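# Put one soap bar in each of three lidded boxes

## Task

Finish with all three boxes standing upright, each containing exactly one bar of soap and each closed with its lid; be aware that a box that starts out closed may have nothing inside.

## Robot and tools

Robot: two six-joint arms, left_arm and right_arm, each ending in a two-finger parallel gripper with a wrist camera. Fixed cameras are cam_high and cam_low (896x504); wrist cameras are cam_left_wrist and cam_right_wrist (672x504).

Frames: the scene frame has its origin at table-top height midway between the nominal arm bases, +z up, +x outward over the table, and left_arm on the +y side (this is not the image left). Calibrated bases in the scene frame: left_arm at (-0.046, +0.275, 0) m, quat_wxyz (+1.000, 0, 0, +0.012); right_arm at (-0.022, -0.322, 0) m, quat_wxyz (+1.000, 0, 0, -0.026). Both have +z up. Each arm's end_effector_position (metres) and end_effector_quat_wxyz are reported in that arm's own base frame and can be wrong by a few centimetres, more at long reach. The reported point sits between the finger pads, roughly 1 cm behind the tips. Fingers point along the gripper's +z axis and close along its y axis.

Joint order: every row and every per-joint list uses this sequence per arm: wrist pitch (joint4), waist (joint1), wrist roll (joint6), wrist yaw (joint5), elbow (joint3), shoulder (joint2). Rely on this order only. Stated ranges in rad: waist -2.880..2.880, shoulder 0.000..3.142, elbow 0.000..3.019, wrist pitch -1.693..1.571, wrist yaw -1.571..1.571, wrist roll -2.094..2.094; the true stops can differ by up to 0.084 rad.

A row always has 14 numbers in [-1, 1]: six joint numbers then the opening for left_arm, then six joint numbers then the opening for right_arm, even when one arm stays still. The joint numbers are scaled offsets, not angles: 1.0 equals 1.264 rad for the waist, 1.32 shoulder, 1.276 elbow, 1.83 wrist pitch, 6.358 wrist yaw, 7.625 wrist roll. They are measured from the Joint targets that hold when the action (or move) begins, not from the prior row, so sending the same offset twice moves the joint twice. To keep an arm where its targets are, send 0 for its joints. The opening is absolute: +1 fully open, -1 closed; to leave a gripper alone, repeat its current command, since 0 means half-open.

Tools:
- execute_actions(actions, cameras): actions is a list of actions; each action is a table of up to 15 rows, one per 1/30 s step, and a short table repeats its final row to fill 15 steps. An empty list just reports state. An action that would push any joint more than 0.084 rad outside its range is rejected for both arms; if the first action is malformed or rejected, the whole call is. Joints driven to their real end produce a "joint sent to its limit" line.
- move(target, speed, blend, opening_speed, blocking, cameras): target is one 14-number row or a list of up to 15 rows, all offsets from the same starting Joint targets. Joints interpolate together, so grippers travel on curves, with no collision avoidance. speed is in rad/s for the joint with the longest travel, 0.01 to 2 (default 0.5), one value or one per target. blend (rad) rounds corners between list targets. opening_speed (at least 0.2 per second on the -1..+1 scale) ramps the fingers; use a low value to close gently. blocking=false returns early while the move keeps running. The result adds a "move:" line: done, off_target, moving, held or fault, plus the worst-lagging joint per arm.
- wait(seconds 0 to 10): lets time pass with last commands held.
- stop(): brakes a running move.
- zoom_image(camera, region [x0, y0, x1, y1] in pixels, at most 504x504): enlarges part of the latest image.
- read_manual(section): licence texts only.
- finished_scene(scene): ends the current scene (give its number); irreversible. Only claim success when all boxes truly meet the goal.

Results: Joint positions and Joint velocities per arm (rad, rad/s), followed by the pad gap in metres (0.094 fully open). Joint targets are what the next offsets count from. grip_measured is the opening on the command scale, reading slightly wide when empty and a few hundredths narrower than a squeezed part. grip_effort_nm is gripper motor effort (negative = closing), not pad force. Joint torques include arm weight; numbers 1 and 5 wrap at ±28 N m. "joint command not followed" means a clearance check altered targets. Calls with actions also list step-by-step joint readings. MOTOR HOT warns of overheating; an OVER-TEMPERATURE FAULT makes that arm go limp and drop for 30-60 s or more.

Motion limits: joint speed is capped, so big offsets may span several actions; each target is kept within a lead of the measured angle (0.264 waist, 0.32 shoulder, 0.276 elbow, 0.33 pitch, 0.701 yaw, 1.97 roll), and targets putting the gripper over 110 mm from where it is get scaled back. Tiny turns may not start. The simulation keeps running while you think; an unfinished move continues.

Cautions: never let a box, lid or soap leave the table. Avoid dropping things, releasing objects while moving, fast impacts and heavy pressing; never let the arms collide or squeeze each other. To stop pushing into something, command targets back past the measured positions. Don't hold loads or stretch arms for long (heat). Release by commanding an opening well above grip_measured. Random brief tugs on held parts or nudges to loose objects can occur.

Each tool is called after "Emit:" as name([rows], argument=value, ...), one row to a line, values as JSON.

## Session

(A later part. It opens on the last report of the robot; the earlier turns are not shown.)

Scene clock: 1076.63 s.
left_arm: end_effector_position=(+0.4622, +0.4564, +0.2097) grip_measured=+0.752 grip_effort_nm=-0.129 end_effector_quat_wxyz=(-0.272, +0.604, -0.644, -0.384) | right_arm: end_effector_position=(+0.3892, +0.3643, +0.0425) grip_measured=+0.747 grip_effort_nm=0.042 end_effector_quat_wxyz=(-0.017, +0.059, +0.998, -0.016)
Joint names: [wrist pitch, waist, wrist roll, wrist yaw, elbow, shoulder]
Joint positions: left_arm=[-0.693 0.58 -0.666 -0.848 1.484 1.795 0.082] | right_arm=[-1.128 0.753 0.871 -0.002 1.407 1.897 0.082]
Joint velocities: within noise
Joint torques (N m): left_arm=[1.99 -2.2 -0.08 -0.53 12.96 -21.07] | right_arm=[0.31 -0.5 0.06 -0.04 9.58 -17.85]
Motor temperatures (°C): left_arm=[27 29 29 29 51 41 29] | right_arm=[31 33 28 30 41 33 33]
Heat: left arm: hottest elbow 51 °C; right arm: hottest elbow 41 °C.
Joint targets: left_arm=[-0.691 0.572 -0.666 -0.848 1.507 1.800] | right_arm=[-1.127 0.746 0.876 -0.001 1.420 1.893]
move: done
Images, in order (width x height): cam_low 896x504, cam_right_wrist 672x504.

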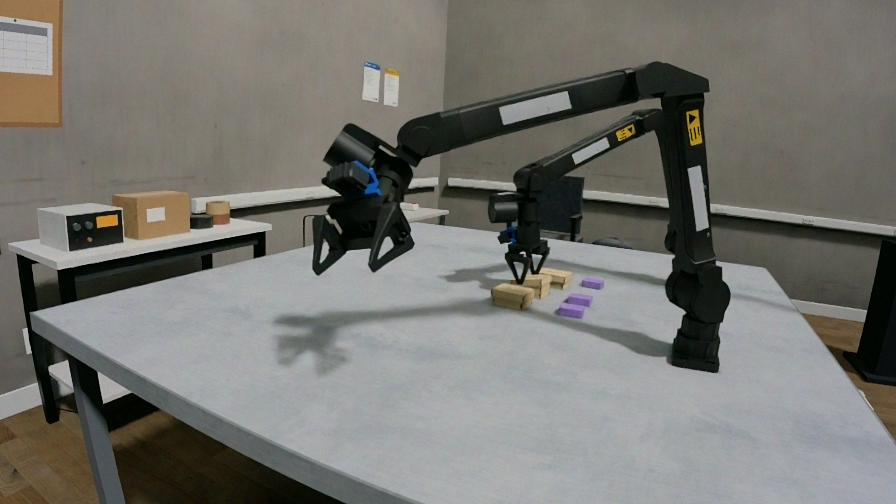

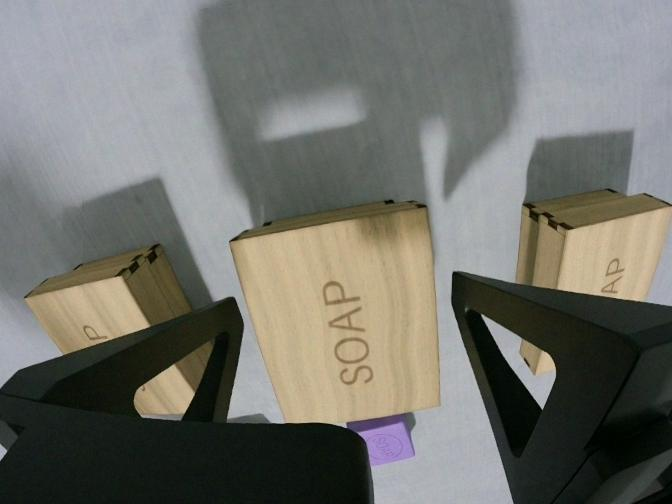

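Emit:
move([
  [0,0,0,0,0,0,0.75,-0.034,0,0,0,0.028,-0.065,0.75],
  [0,0,0,0,0,0,0.75,-0.034,0,0,0,0.028,-0.065,-0.95],
  [0,0,0,0,0,0,0.75,0.0137,0.003,0,0,-0.109,-0.091,-0.95],
  [0,0,0,0,0,0,0.75,0.0366,0.003,0,0,-0.1254,-0.075,-0.95],
], speed=[0.2,0.3,0.2,0.08], cameras=["cam_low","cam_right_wrist"])

Emit:
zoom_image(camera="cam_low", region=[500, 230, 580, 300])

Scene clock: 1098.30 s.
left_arm: end_effector_position=(+0.4622, +0.4564, +0.2097) grip_measured=+0.752 grip_effort_nm=-0.129 end_effector_quat_wxyz=(-0.272, +0.604, -0.644, -0.384) | right_arm: end_effector_position=(+0.3665, +0.3429, +0.0562) grip_measured=-0.948 grip_effort_nm=-0.129 end_effector_quat_wxyz=(-0.003, +0.059, +0.998, -0.002)
Joint names: [wrist pitch, waist, wrist roll, wrist yaw, elbow, shoulder]
Joint positions: left_arm=[-0.693 0.58 -0.666 -0.848 1.484 1.795 0.082] | right_arm=[-1.075 0.753 0.871 -0.001 1.283 1.786 0.002]
Joint velocities: within noise
Joint torques (N m): left_arm=[1.96 -2.2 -0.09 -0.52 12.93 -21.07] | right_arm=[0.85 -0.09 0.06 -0.07 6.54 -15.27]
Motor temperatures (°C): left_arm=[27 29 29 29 52 41 29] | right_arm=[31 33 28 30 42 35 32]
Heat: left arm: hottest elbow 52 °C; right arm: hottest elbow 42 °C.
Joint targets: left_arm=[-0.691 0.572 -0.666 -0.848 1.507 1.800] | right_arm=[-1.060 0.750 0.876 0.000 1.259 1.794]
move: done; target 2's new numbers were sent with right_arm's elbow 0.048 rad from that target
Images, in order (width x height): cam_low 896x504, cam_right_wrist 672x504.

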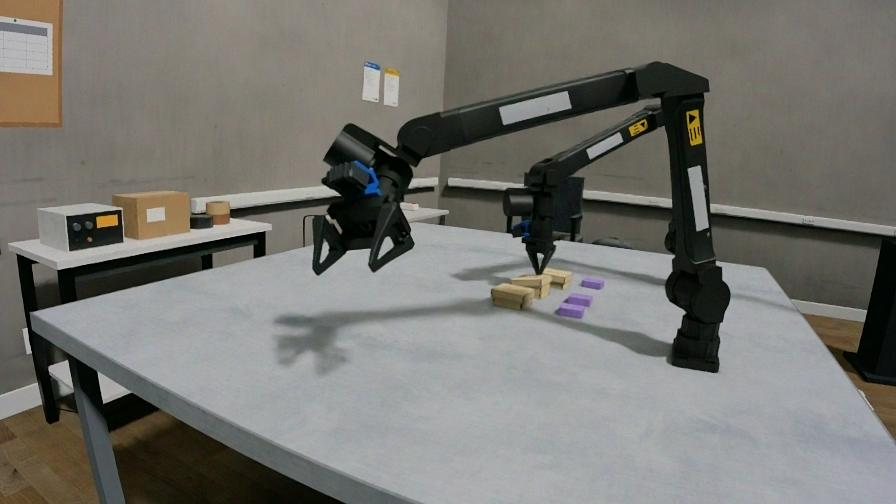

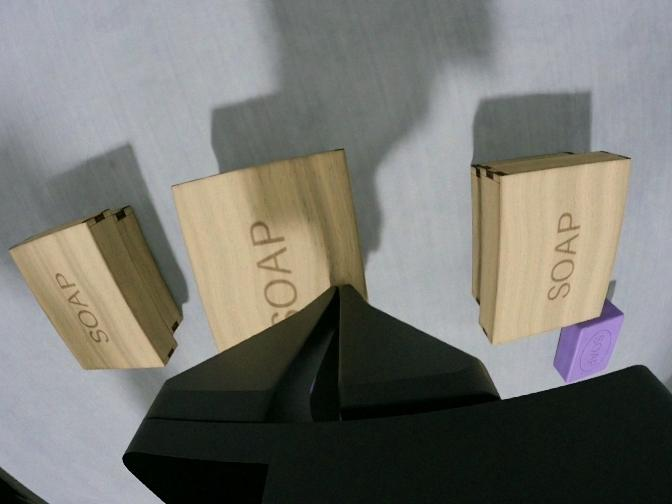

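Scaled by 6.300 from the camera's 896x504 image, which has a finer 1280x720 frame.

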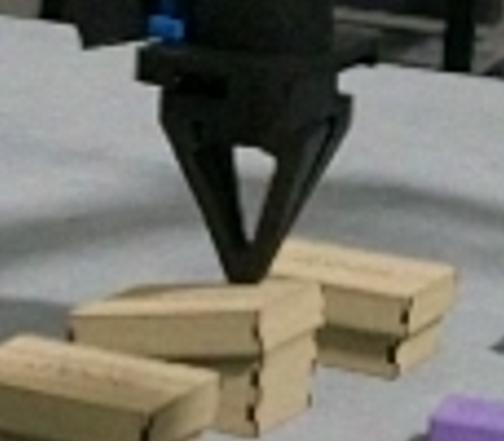

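Emit:
move([
  [0,0,0,0,0,0,0.75,-0.01,0,0,0,0.03,-0.03,-0.95],
  [0,0,0,0,0,0,0.75,-0.01,0.022,0,0,0.03,-0.03,-0.95],
  [0,0,0,0,0,0,0.75,0.01,0.022,0,0,-0.03,0.03,-0.95],
  [0,0,0,0,0,0,0.75,0.025,0.022,0,0,-0.06,0.05,-0.95],
], speed=0.1, cameras=["cam_low","cam_right_wrist"])

Emit:
zoom_image(camera="cam_low", region=[500, 230, 580, 300])

Scene clock: 1114.77 s.
left_arm: end_effector_position=(+0.4622, +0.4564, +0.2097) grip_measured=+0.752 grip_effort_nm=-0.139 end_effector_quat_wxyz=(-0.272, +0.604, -0.644, -0.384) | right_arm: end_effector_position=(+0.3573, +0.3480, +0.0558) grip_measured=-0.948 grip_effort_nm=-0.134 end_effector_quat_wxyz=(+0.007, +0.049, +0.999, +0.008)
Joint names: [wrist pitch, waist, wrist roll, wrist yaw, elbow, shoulder]
Joint positions: left_arm=[-0.693 0.58 -0.666 -0.848 1.484 1.795 0.082] | right_arm=[-1.036 0.773 0.872 -0.001 1.25 1.763 0.002]
Joint velocities: within noise
Joint torques (N m): left_arm=[1.96 -2.2 -0.08 -0.53 12.94 -21.01] | right_arm=[1.21 0.5 0.06 -0.08 3.04 -7.88]
Motor temperatures (°C): left_arm=[27 29 29 29 52 41 29] | right_arm=[31 33 28 30 42 35 32]
Heat: left arm: hottest elbow 52 °C; right arm: hottest elbow 42 °C.
Joint targets: left_arm=[-0.691 0.572 -0.666 -0.848 1.507 1.800] | right_arm=[-1.014 0.778 0.876 0.000 1.183 1.860]
move: off_target (right_arm); right_arm: the shoulder is farthest, 0.097 rad from its target
Images, in order (width x height): cam_low 896x504, cam_right_wrist 672x504.

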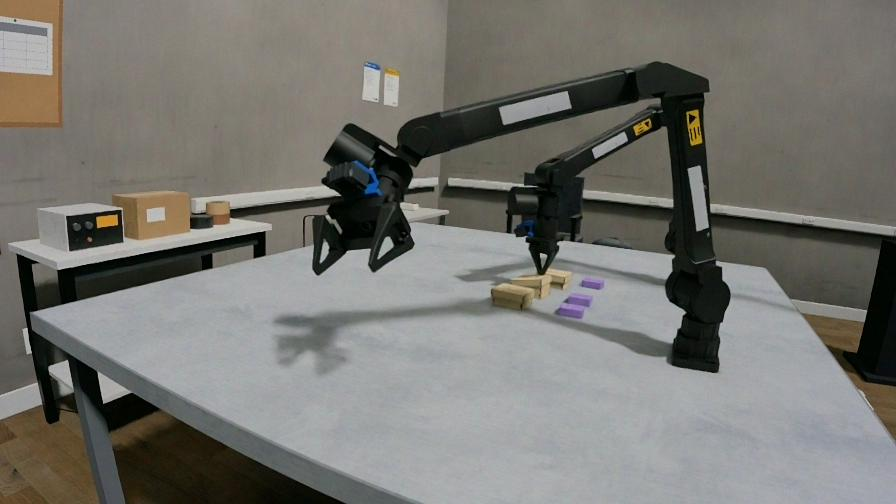

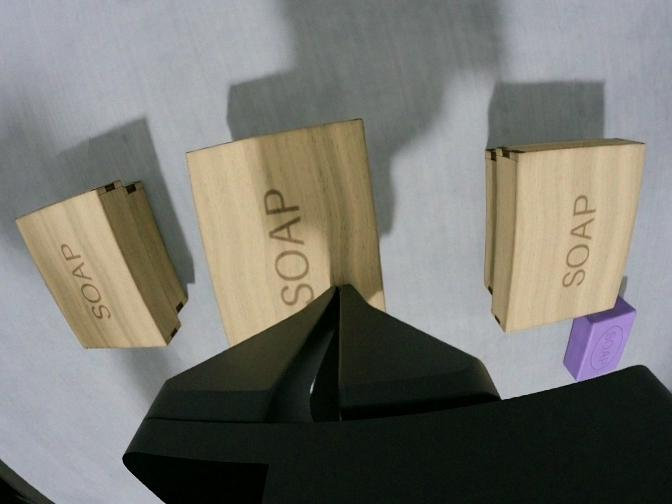

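Scaled by 6.300 from the camera's 896x504 image, which has a finer 1280x720 frame.

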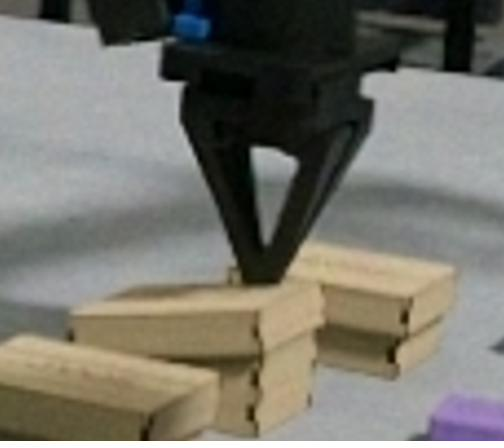

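Emit:
move([
  [0,0,0,0,0,0,0.75,-0.049,0,0,0,0.107,-0.083,-0.95],
  [0,0,0,0,0,0,0.75,-0.144,-0.0237,0,0,0.2406,0.009,0.75],
  [0,0,0,0,0,0,0.75,-0.082,-0.0237,0,0,0.1873,0.0614,0.75],
], speed=[0.2,0.3,0.15], opening_speed=1, cameras=["cam_low","cam_right_wrist"])

Emit:
zoom_image(camera="cam_low", region=[500, 230, 580, 300])

Scene clock: 1178.07 s.
left_arm: end_effector_position=(+0.4622, +0.4564, +0.2097) grip_measured=+0.752 grip_effort_nm=-0.129 end_effector_quat_wxyz=(-0.272, +0.604, -0.644, -0.384) | right_arm: end_effector_position=(+0.3882, +0.3646, +0.0433) grip_measured=+0.748 grip_effort_nm=0.037 end_effector_quat_wxyz=(-0.028, +0.058, +0.997, -0.029)
Joint names: [wrist pitch, waist, wrist roll, wrist yaw, elbow, shoulder]
Joint positions: left_arm=[-0.693 0.58 -0.666 -0.848 1.484 1.795 0.082] | right_arm=[-1.173 0.754 0.872 -0.001 1.436 1.914 0.082]
Joint velocities: within noise
Joint torques (N m): left_arm=[1.98 -2.14 -0.09 -0.53 12.94 -21.01] | right_arm=[0.53 -0.5 0.06 -0.08 7.41 -15.97]
Motor temperatures (°C): left_arm=[27 29 29 29 52 41 29] | right_arm=[30 33 28 30 40 33 31]
Heat: left arm: hottest elbow 52 °C; right arm: hottest elbow 40 °C.
Joint targets: left_arm=[-0.691 0.572 -0.666 -0.848 1.507 1.800] | right_arm=[-1.164 0.748 0.876 0.000 1.422 1.941]
move: done; target 2's new numbers were sent with right_arm's elbow 0.054 rad from that target
Images, in order (width x height): cam_low 896x504, cam_right_wrist 672x504.

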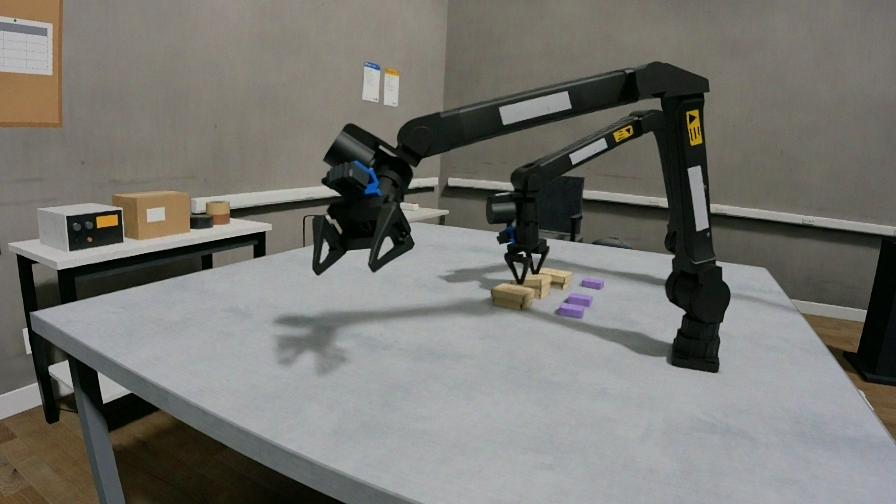

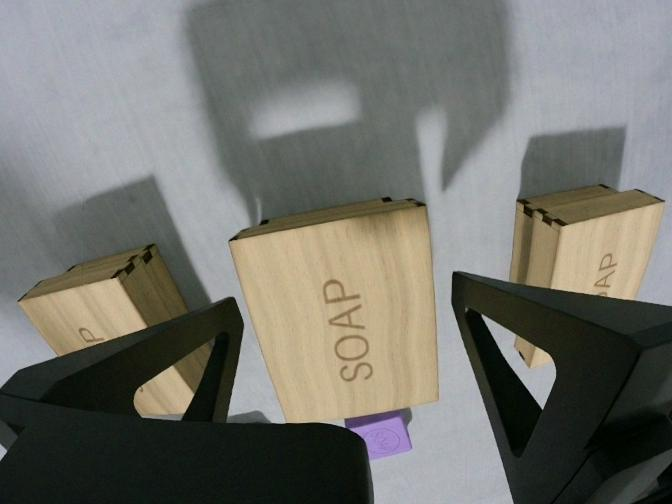

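Scaled by 6.300 from the camera's 896x504 image, which has a finer 1280x720 frame.

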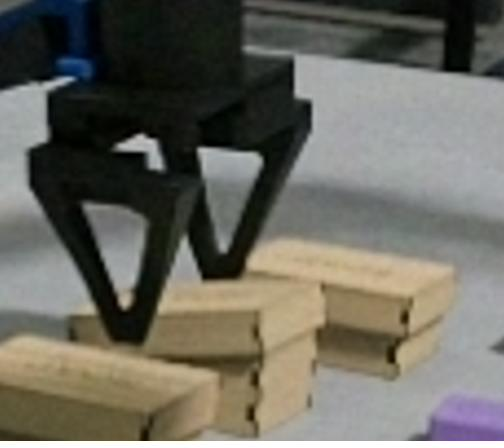

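Emit:
move([
  [0,0,0,0,0,0,0.75,0,0,0,0,0,0,0.2],
  [0,0,0,0,0,0,0.75,-0.01,0,0,0,0.05,-0.027,0.2],
  [0,0,0,0,0,0,0.75,0.0257,0,0,0,0.0086,-0.0788,0.2],
], speed=0.1, opening_speed=0.5, cameras=["cam_low","cam_right_wrist"])

Emit:
zoom_image(camera="cam_low", region=[500, 230, 580, 300])

Emit:
zoom_image(camera="cam_right_wrist", region=[210, 170, 470, 430])

Scene clock: 1205.83 s.
left_arm: end_effector_position=(+0.4622, +0.4564, +0.2097) grip_measured=+0.752 grip_effort_nm=-0.139 end_effector_quat_wxyz=(-0.272, +0.604, -0.644, -0.384) | right_arm: end_effector_position=(+0.3999, +0.3755, +0.0771) grip_measured=+0.350 grip_effort_nm=-1.072 end_effector_quat_wxyz=(+0.010, +0.058, +0.998, +0.012)
Joint names: [wrist pitch, waist, wrist roll, wrist yaw, elbow, shoulder]
Joint positions: left_arm=[-0.693 0.58 -0.666 -0.848 1.484 1.795 0.082] | right_arm=[-1.127 0.754 0.872 -0.001 1.436 1.849 0.063]
Joint velocities: within noise
Joint torques (N m): left_arm=[1.98 -2.2 -0.08 -0.53 12.94 -21.01] | right_arm=[0.77 -0.44 0.06 -0.08 8.81 -18.49]
Motor temperatures (°C): left_arm=[27 29 29 29 52 41 29] | right_arm=[30 33 28 30 41 33 31]
Heat: left arm: hottest elbow 52 °C; right arm: hottest elbow 41 °C.
Joint targets: left_arm=[-0.691 0.572 -0.666 -0.848 1.507 1.800] | right_arm=[-1.117 0.748 0.876 0.000 1.433 1.837]
move: done
Images, in order (width x height): cam_low 896x504, cam_right_wrist 672x504.

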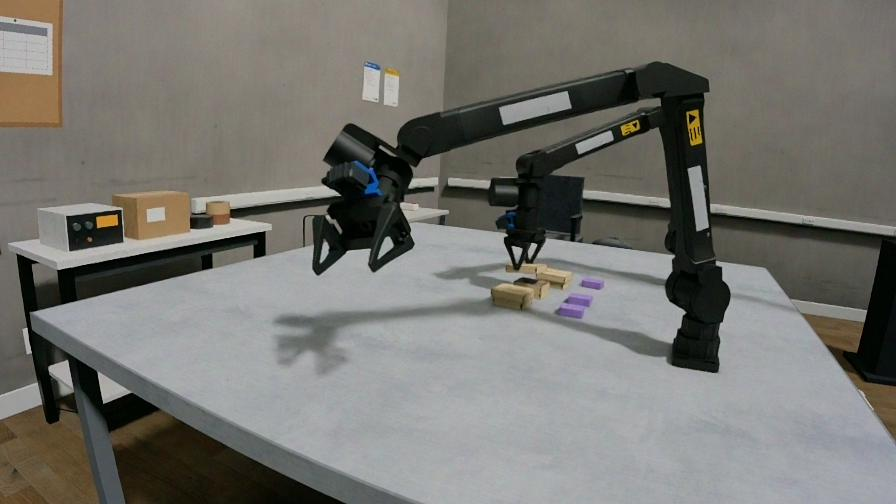

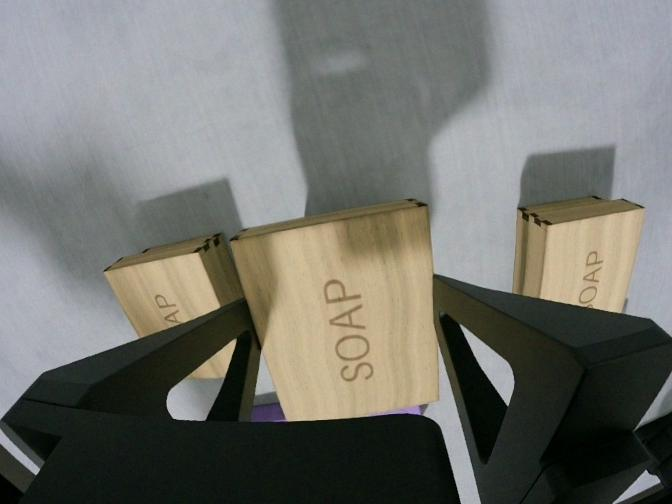

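Scaled by 6.300 from the camera's 896x504 image, which has a finer 1280x720 frame.

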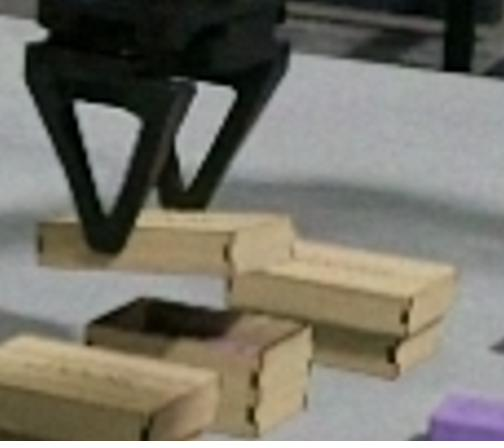

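Scaled by 1.938 from the camera's 672x504 image, which has a finer 960x720 frame.

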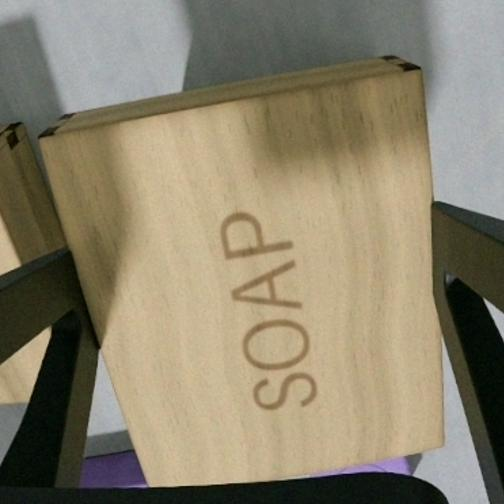

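Emit:
move(target=[0,0,0,0,0,0,0.75,0.0891,0,0,0,-0.1246,-0.0288,0.2], speed=0.1, cameras=["cam_low","cam_right_wrist"])

Emit:
zoom_image(camera="cam_low", region=[500, 230, 580, 300])

Emit:
zoom_image(camera="cam_right_wrist", region=[210, 170, 470, 430])

Scene clock: 1236.60 s.
left_arm: end_effector_position=(+0.4622, +0.4564, +0.2097) grip_measured=+0.752 grip_effort_nm=-0.134 end_effector_quat_wxyz=(-0.272, +0.604, -0.644, -0.384) | right_arm: end_effector_position=(+0.3920, +0.3676, +0.0591) grip_measured=+0.350 grip_effort_nm=-1.077 end_effector_quat_wxyz=(+0.041, +0.058, +0.997, +0.042)
Joint names: [wrist pitch, waist, wrist roll, wrist yaw, elbow, shoulder]
Joint positions: left_arm=[-0.693 0.58 -0.666 -0.848 1.484 1.795 0.082] | right_arm=[-0.959 0.754 0.872 0.001 1.301 1.795 0.063]
Joint velocities: within noise
Joint torques (N m): left_arm=[1.98 -2.2 -0.08 -0.53 12.93 -21.01] | right_arm=[0.73 -0.5 0.05 -0.16 6.5 -16.09]
Motor temperatures (°C): left_arm=[27 29 29 29 52 41 29] | right_arm=[30 33 28 30 42 34 32]
Heat: left arm: hottest elbow 52 °C; right arm: hottest elbow 42 °C.
Joint targets: left_arm=[-0.691 0.572 -0.666 -0.848 1.507 1.800] | right_arm=[-0.954 0.748 0.876 0.000 1.274 1.799]
move: done
Images, in order (width x height): cam_low 896x504, cam_right_wrist 672x504.

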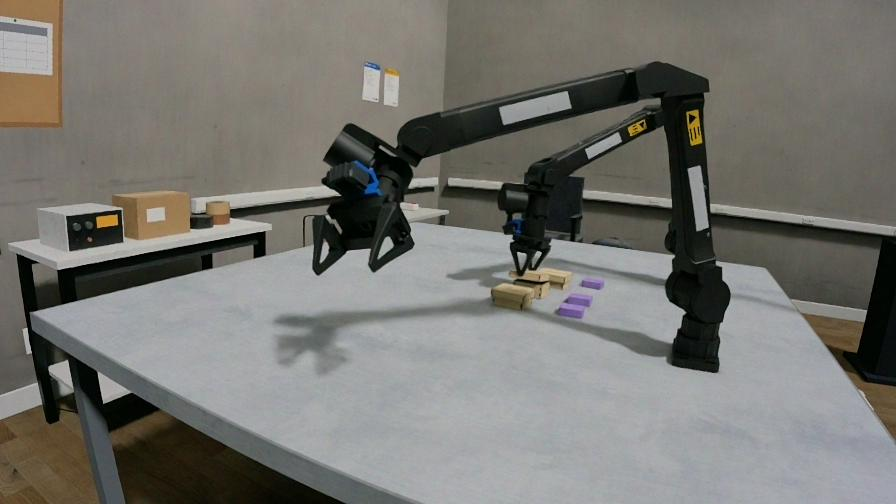

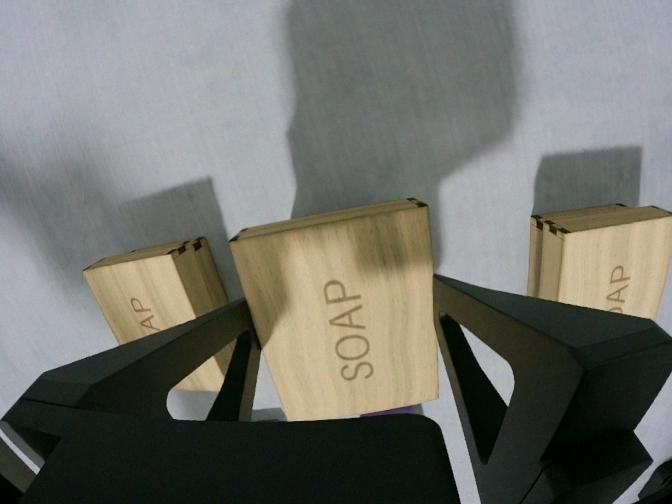

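Scaled by 6.300 from the camera's 896x504 image, which has a finer 1280x720 frame.

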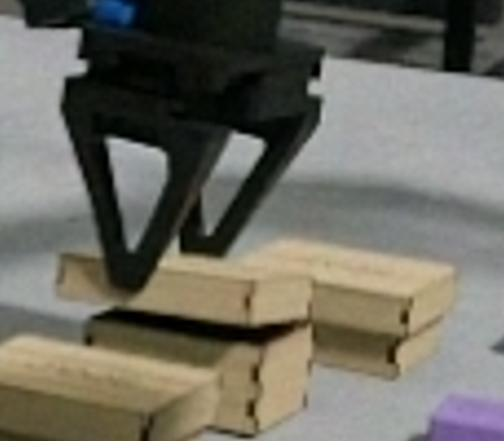

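Scaled by 1.938 from the camera's 672x504 image, which has a finer 960x720 frame.

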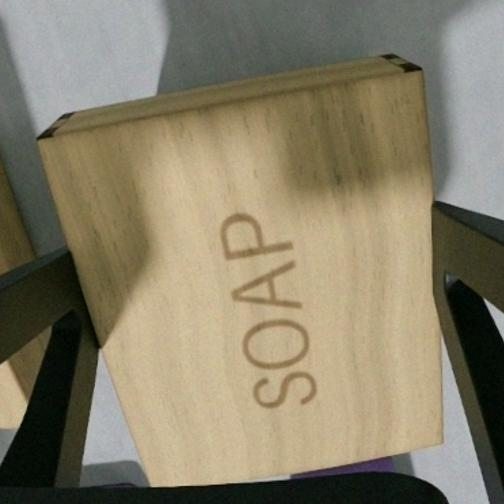

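Emit:
move(target=[0,0,0,0,0,0,0.75,0.0093,0,0,0,-0.013,-0.0015,0.2], speed=0.1, cameras=["cam_low","cam_right_wrist"])

Emit:
zoom_image(camera="cam_low", region=[500, 230, 580, 300])

Emit:
zoom_image(camera="cam_right_wrist", region=[210, 170, 470, 430])

Scene clock: 1258.57 s.
left_arm: end_effector_position=(+0.4622, +0.4564, +0.2097) grip_measured=+0.752 grip_effort_nm=-0.125 end_effector_quat_wxyz=(-0.272, +0.604, -0.644, -0.384) | right_arm: end_effector_position=(+0.3916, +0.3670, +0.0589) grip_measured=+0.350 grip_effort_nm=-1.082 end_effector_quat_wxyz=(+0.045, +0.058, +0.996, +0.046)
Joint names: [wrist pitch, waist, wrist roll, wrist yaw, elbow, shoulder]
Joint positions: left_arm=[-0.693 0.58 -0.666 -0.848 1.484 1.795 0.082] | right_arm=[-0.941 0.754 0.872 0.002 1.288 1.787 0.063]
Joint velocities: within noise
Joint torques (N m): left_arm=[1.98 -2.14 -0.08 -0.53 12.94 -21.01] | right_arm=[0.65 -0.56 0.05 -0.23 6.31 -15.74]
Motor temperatures (°C): left_arm=[27 29 29 29 52 41 29] | right_arm=[30 33 28 30 41 35 32]
Heat: left arm: hottest elbow 52 °C; right arm: hottest elbow 41 °C.
Joint targets: left_arm=[-0.691 0.572 -0.666 -0.848 1.507 1.800] | right_arm=[-0.937 0.748 0.876 -0.001 1.258 1.797]
move: done
Images, in order (width x height): cam_low 896x504, cam_right_wrist 672x504.

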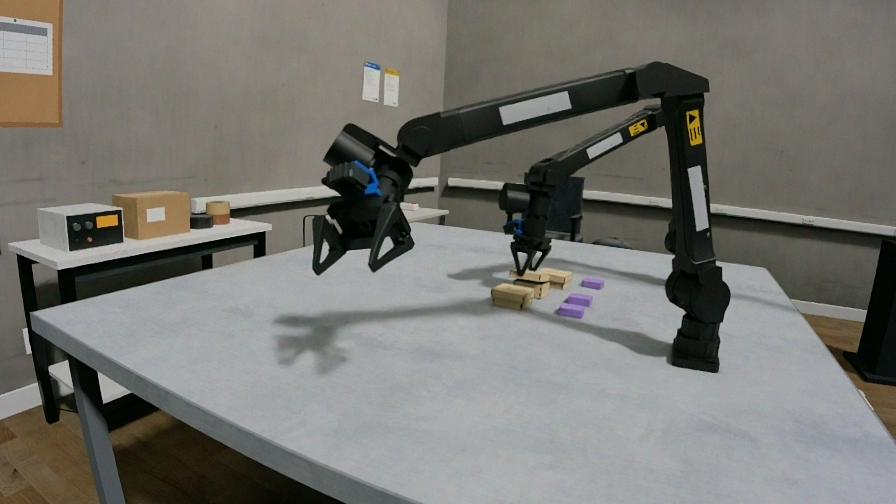

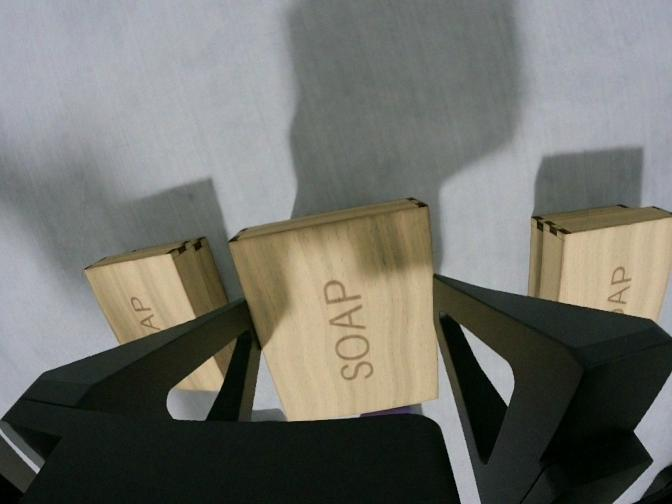

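Scaled by 6.300 from the camera's 896x504 image, which has a finer 1280x720 frame.

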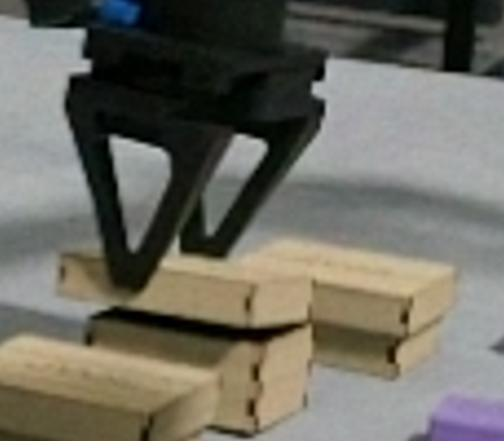

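Scaled by 1.938 from the camera's 672x504 image, which has a finer 960x720 frame.

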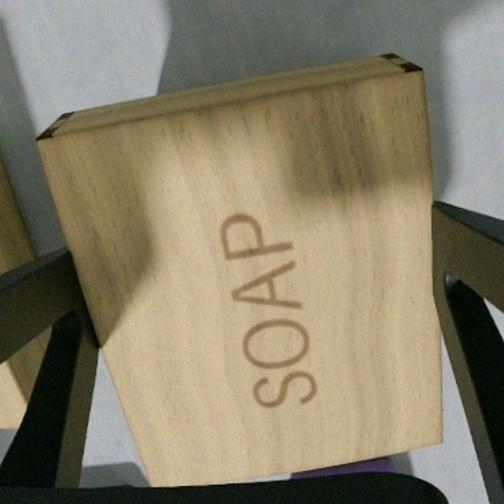

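Emit:
move(target=[0,0,0,0,0,0,0.75,-0.002,0,0,0,-0.005,0.0085,0.2], speed=0.1, cameras=["cam_low"])

Emit:
zoom_image(camera="cam_low", region=[500, 230, 580, 300])

Scene clock: 1269.30 s.
left_arm: end_effector_position=(+0.4622, +0.4564, +0.2097) grip_measured=+0.752 grip_effort_nm=-0.139 end_effector_quat_wxyz=(-0.272, +0.604, -0.644, -0.384) | right_arm: end_effector_position=(+0.3914, +0.3657, +0.0581) grip_measured=+0.350 grip_effort_nm=-1.077 end_effector_quat_wxyz=(+0.046, +0.059, +0.996, +0.045)
Joint names: [wrist pitch, waist, wrist roll, wrist yaw, elbow, shoulder]
Joint positions: left_arm=[-0.693 0.58 -0.666 -0.848 1.484 1.795 0.082] | right_arm=[-0.941 0.754 0.872 0.004 1.285 1.787 0.063]
Joint velocities: within noise
Joint torques (N m): left_arm=[1.98 -2.2 -0.08 -0.53 12.94 -21.07] | right_arm=[0.58 -0.44 0.05 -0.32 6.02 -14.62]
Motor temperatures (°C): left_arm=[27 29 29 29 52 41 29] | right_arm=[30 33 28 30 42 35 32]
Heat: left arm: hottest elbow 52 °C; right arm: hottest elbow 42 °C.
Joint targets: left_arm=[-0.691 0.572 -0.666 -0.848 1.507 1.800] | right_arm=[-0.941 0.748 0.876 -0.001 1.251 1.808]
move: done
Images, in order (width x height): cam_low 896x504.

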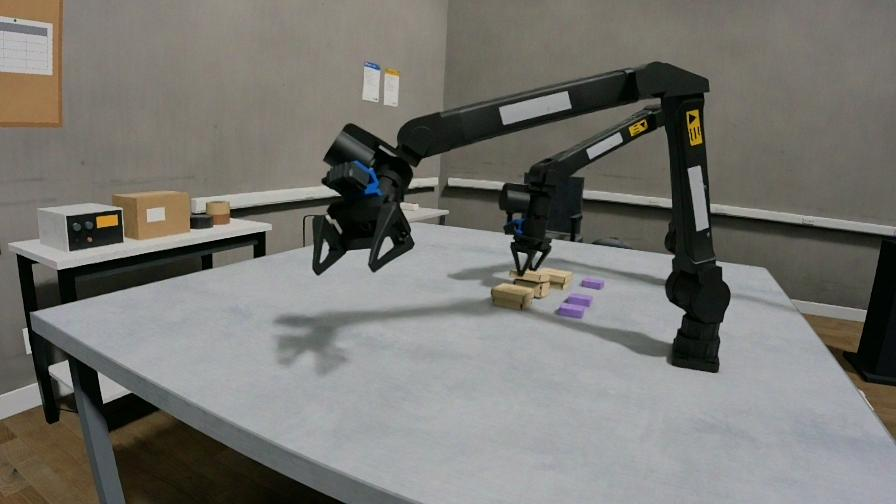

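Scaled by 6.300 from the camera's 896x504 image, which has a finer 1280x720 frame.

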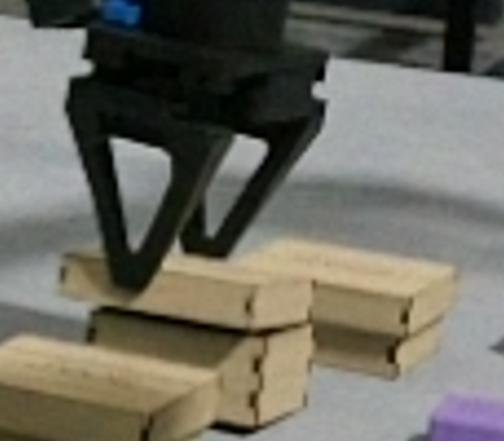

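Emit:
move(target=[0,0,0,0,0,0,0.75,-0.053,0,0,0,0.0878,0.006,0.2], speed=0.1, cameras=["cam_low"])

Emit:
zoom_image(camera="cam_low", region=[500, 230, 580, 300])

Scene clock: 1284.97 s.
left_arm: end_effector_position=(+0.4622, +0.4564, +0.2097) grip_measured=+0.752 grip_effort_nm=-0.134 end_effector_quat_wxyz=(-0.272, +0.604, -0.644, -0.384) | right_arm: end_effector_position=(+0.3833, +0.3566, +0.0626) grip_measured=+0.350 grip_effort_nm=-1.077 end_effector_quat_wxyz=(+0.021, +0.060, +0.998, +0.021)
Joint names: [wrist pitch, waist, wrist roll, wrist yaw, elbow, shoulder]
Joint positions: left_arm=[-0.693 0.58 -0.666 -0.848 1.484 1.795 0.082] | right_arm=[-1.03 0.751 0.872 0.001 1.309 1.791 0.063]
Joint velocities: within noise
Joint torques (N m): left_arm=[1.98 -2.2 -0.08 -0.53 12.94 -21.01] | right_arm=[0.23 -0.15 0.06 -0.19 13.34 -14.39]
Motor temperatures (°C): left_arm=[27 29 29 29 53 41 29] | right_arm=[30 33 28 30 41 34 32]
Heat: left arm: hottest elbow 53 °C; right arm: hottest elbow 41 °C.
Joint targets: left_arm=[-0.691 0.572 -0.666 -0.848 1.507 1.800] | right_arm=[-1.038 0.748 0.876 -0.001 1.363 1.816]
move: off_target (right_arm); right_arm: the elbow is farthest, 0.054 rad from its target
Images, in order (width x height): cam_low 896x504.

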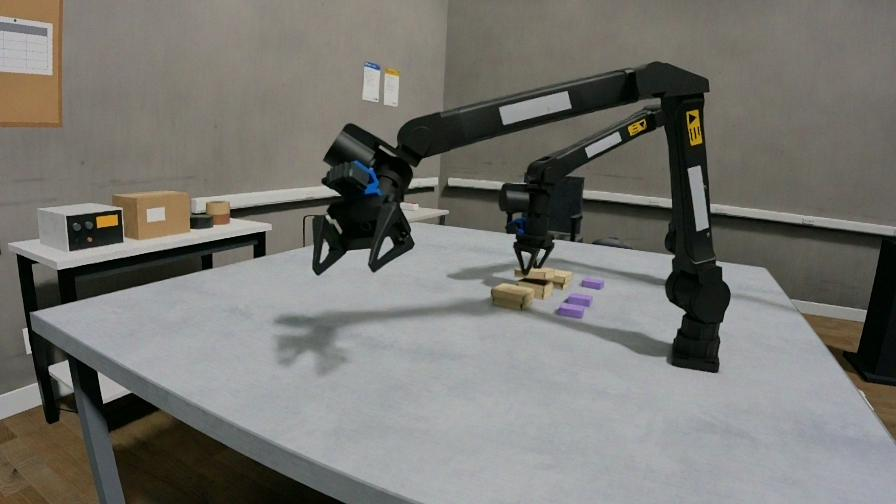

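Scaled by 6.300 from the camera's 896x504 image, which has a finer 1280x720 frame.

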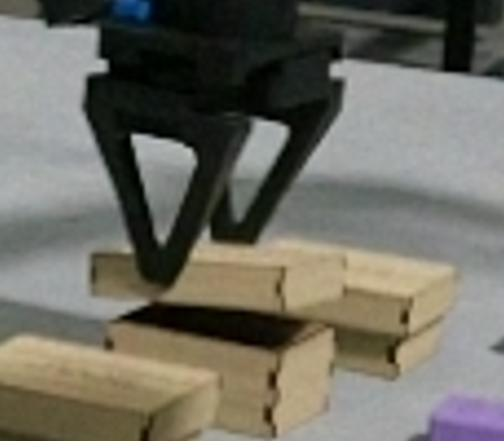

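Emit:
move(target=[0,0,0,0,0,0,0.75,0.0464,0,0,0,-0.0925,-0.010,0.2], speed=0.1, cameras=["cam_low","cam_right_wrist"])

Emit:
zoom_image(camera="cam_low", region=[500, 230, 580, 300])

Emit:
zoom_image(camera="cam_right_wrist", region=[210, 170, 470, 430])

Scene clock: 1304.47 s.
left_arm: end_effector_position=(+0.4622, +0.4564, +0.2097) grip_measured=+0.752 grip_effort_nm=-0.144 end_effector_quat_wxyz=(-0.272, +0.604, -0.644, -0.384) | right_arm: end_effector_position=(+0.3866, +0.3594, +0.0577) grip_measured=+0.350 grip_effort_nm=-1.077 end_effector_quat_wxyz=(+0.037, +0.060, +0.997, +0.037)
Joint names: [wrist pitch, waist, wrist roll, wrist yaw, elbow, shoulder]
Joint positions: left_arm=[-0.693 0.58 -0.666 -0.848 1.484 1.795 0.082] | right_arm=[-0.962 0.751 0.872 0.003 1.278 1.782 0.063]
Joint velocities: within noise
Joint torques (N m): left_arm=[1.98 -2.2 -0.08 -0.53 12.94 -21.01] | right_arm=[0.84 -0.15 0.05 -0.26 5.93 -14.62]
Motor temperatures (°C): left_arm=[27 29 29 29 53 41 29] | right_arm=[30 33 28 30 47 34 32]
Heat: left arm: hottest elbow 53 °C; right arm: hottest elbow 47 °C.
Joint targets: left_arm=[-0.691 0.572 -0.666 -0.848 1.507 1.800] | right_arm=[-0.953 0.748 0.876 -0.001 1.245 1.803]
move: done
Images, in order (width x height): cam_low 896x504, cam_right_wrist 672x504.

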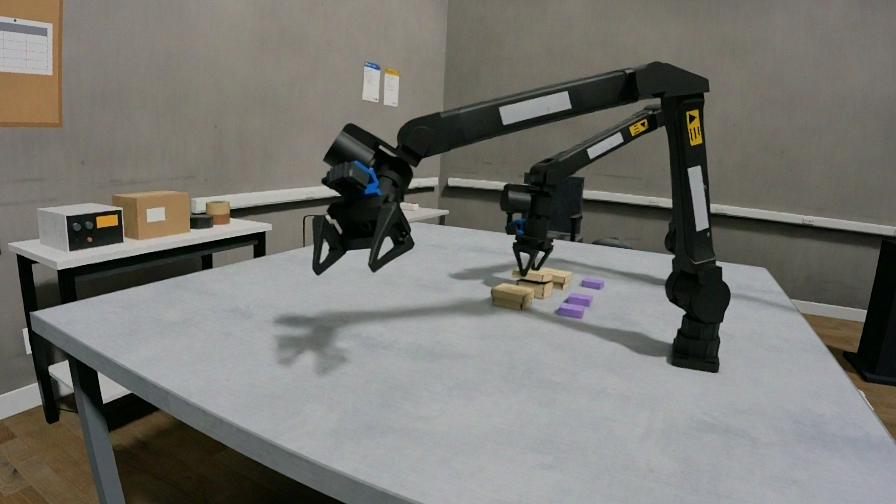

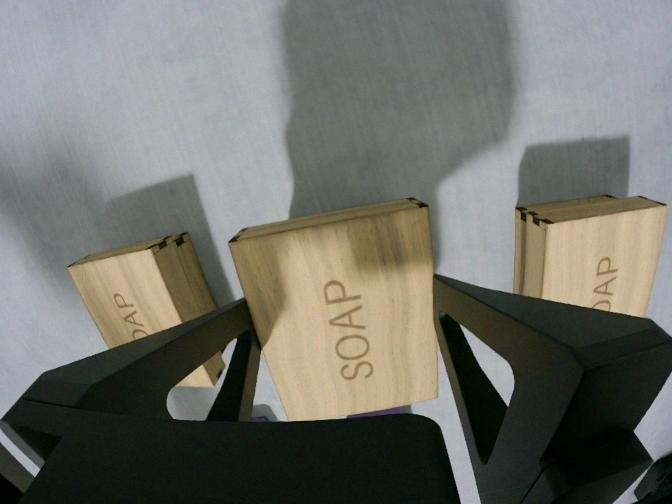

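Scaled by 6.300 from the camera's 896x504 image, which has a finer 1280x720 frame.

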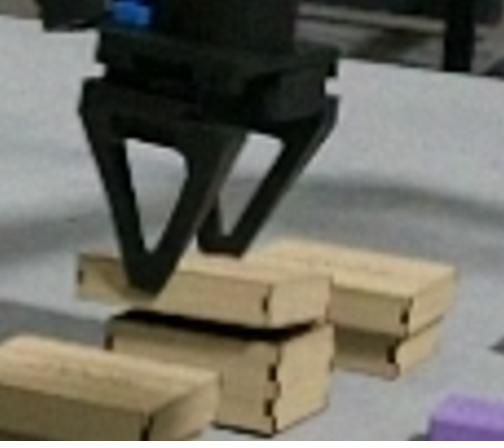

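Scaled by 1.938 from the camera's 672x504 image, which has a finer 960x720 frame.

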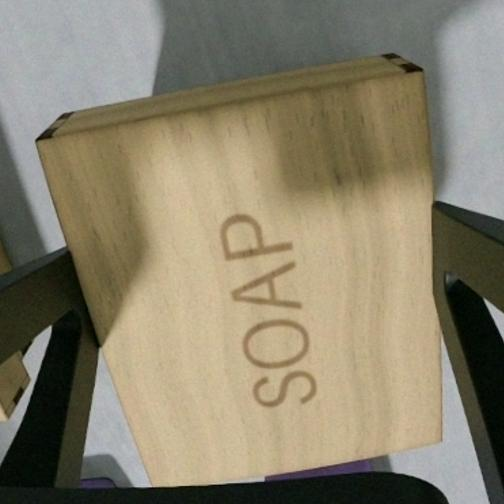

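Emit:
move(target=[0,0,0,0,0,0,0.75,0.002,0,0,0,-0.009,0.006,0.2], speed=0.1, cameras=["cam_low"])

Emit:
zoom_image(camera="cam_low", region=[500, 230, 580, 300])

Scene clock: 1318.07 s.
left_arm: end_effector_position=(+0.4622, +0.4564, +0.2097) grip_measured=+0.752 grip_effort_nm=-0.134 end_effector_quat_wxyz=(-0.272, +0.604, -0.644, -0.384) | right_arm: end_effector_position=(+0.3861, +0.3583, +0.0569) grip_measured=+0.350 grip_effort_nm=-1.087 end_effector_quat_wxyz=(+0.039, +0.060, +0.997, +0.037)
Joint names: [wrist pitch, waist, wrist roll, wrist yaw, elbow, shoulder]
Joint positions: left_arm=[-0.693 0.58 -0.666 -0.848 1.484 1.795 0.082] | right_arm=[-0.957 0.751 0.872 0.005 1.272 1.779 0.063]
Joint velocities: within noise
Joint torques (N m): left_arm=[1.96 -2.2 -0.09 -0.53 12.94 -21.01] | right_arm=[0.95 -0.15 0.05 -0.37 5.7 -13.57]
Motor temperatures (°C): left_arm=[27 29 29 29 53 41 29] | right_arm=[30 33 28 30 44 34 32]
Heat: left arm: hottest elbow 53 °C; right arm: hottest elbow 44 °C.
Joint targets: left_arm=[-0.691 0.572 -0.666 -0.848 1.507 1.800] | right_arm=[-0.949 0.748 0.876 0.000 1.234 1.811]
move: off_target (right_arm); right_arm: the elbow is farthest, 0.039 rad from its target
Images, in order (width x height): cam_low 896x504.

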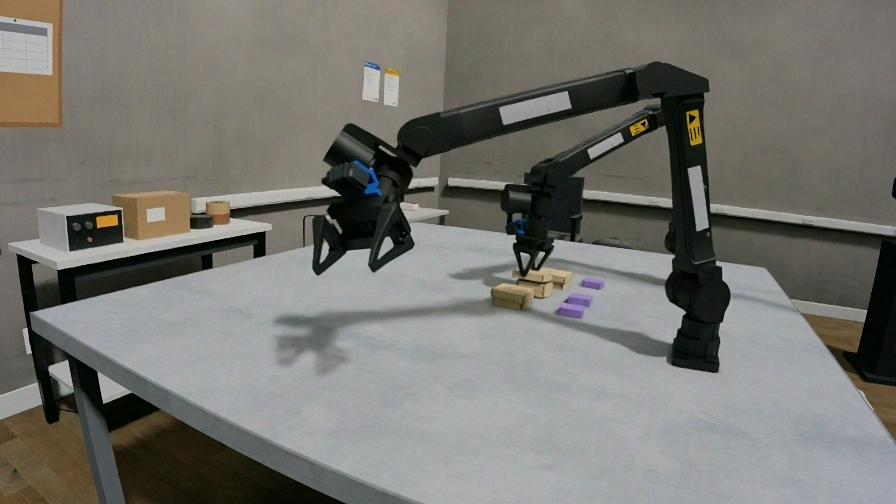

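Scaled by 6.300 from the camera's 896x504 image, which has a finer 1280x720 frame.

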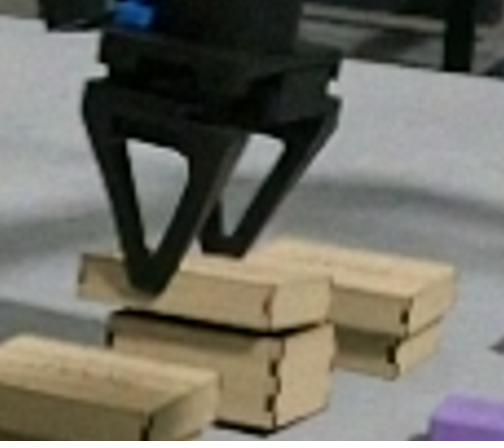

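Emit:
move([
  [0,0,0,0,0,0,0.75,-0.005,0,0,0,0.02,-0.0386,0.2],
  [0,0,0,0,0,0,0.75,-0.0219,0,0,0,0.006,-0.0386,0.2],
], speed=0.1, cameras=["cam_low"])

Emit:
zoom_image(camera="cam_low", region=[500, 230, 580, 300])

Scene clock: 1341.83 s.
left_arm: end_effector_position=(+0.4622, +0.4564, +0.2097) grip_measured=+0.752 grip_effort_nm=-0.134 end_effector_quat_wxyz=(-0.272, +0.604, -0.644, -0.384) | right_arm: end_effector_position=(+0.3766, +0.3503, +0.0536) grip_measured=+0.350 grip_effort_nm=-1.077 end_effector_quat_wxyz=(+0.026, +0.060, +0.997, +0.026)
Joint names: [wrist pitch, waist, wrist roll, wrist yaw, elbow, shoulder]
Joint positions: left_arm=[-0.693 0.58 -0.666 -0.848 1.484 1.795 0.082] | right_arm=[-0.98 0.751 0.872 0.002 1.255 1.773 0.063]
Joint velocities: within noise
Joint torques (N m): left_arm=[1.98 -2.2 -0.08 -0.53 12.93 -21.07] | right_arm=[0.13 -0.15 0.05 -0.2 7.47 -16.91]
Motor temperatures (°C): left_arm=[27 29 29 29 53 42 29] | right_arm=[30 32 28 30 42 35 33]
Heat: left arm: hottest elbow 53 °C; right arm: hottest elbow 42 °C.
Joint targets: left_arm=[-0.691 0.572 -0.666 -0.848 1.507 1.800] | right_arm=[-0.990 0.748 0.876 0.000 1.241 1.760]
move: done
Images, in order (width x height): cam_low 896x504.

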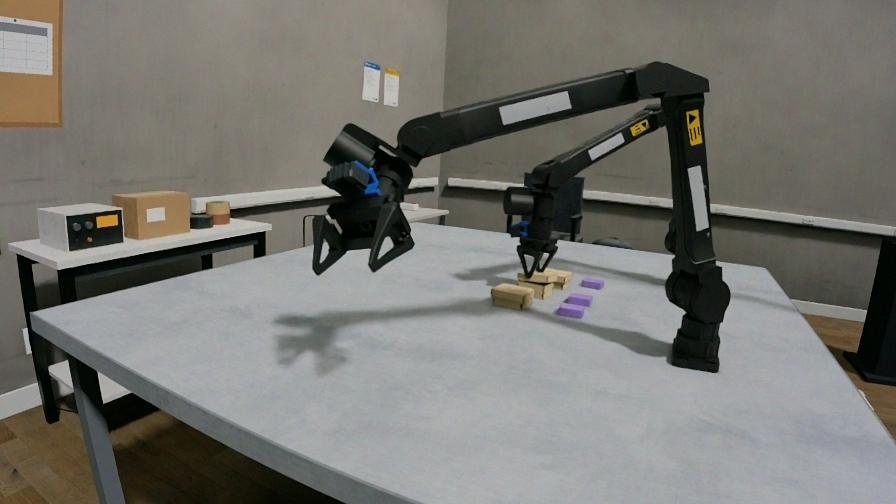

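Scaled by 6.300 from the camera's 896x504 image, which has a finer 1280x720 frame.

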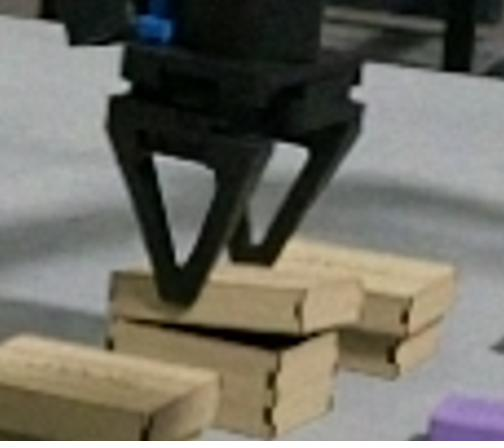

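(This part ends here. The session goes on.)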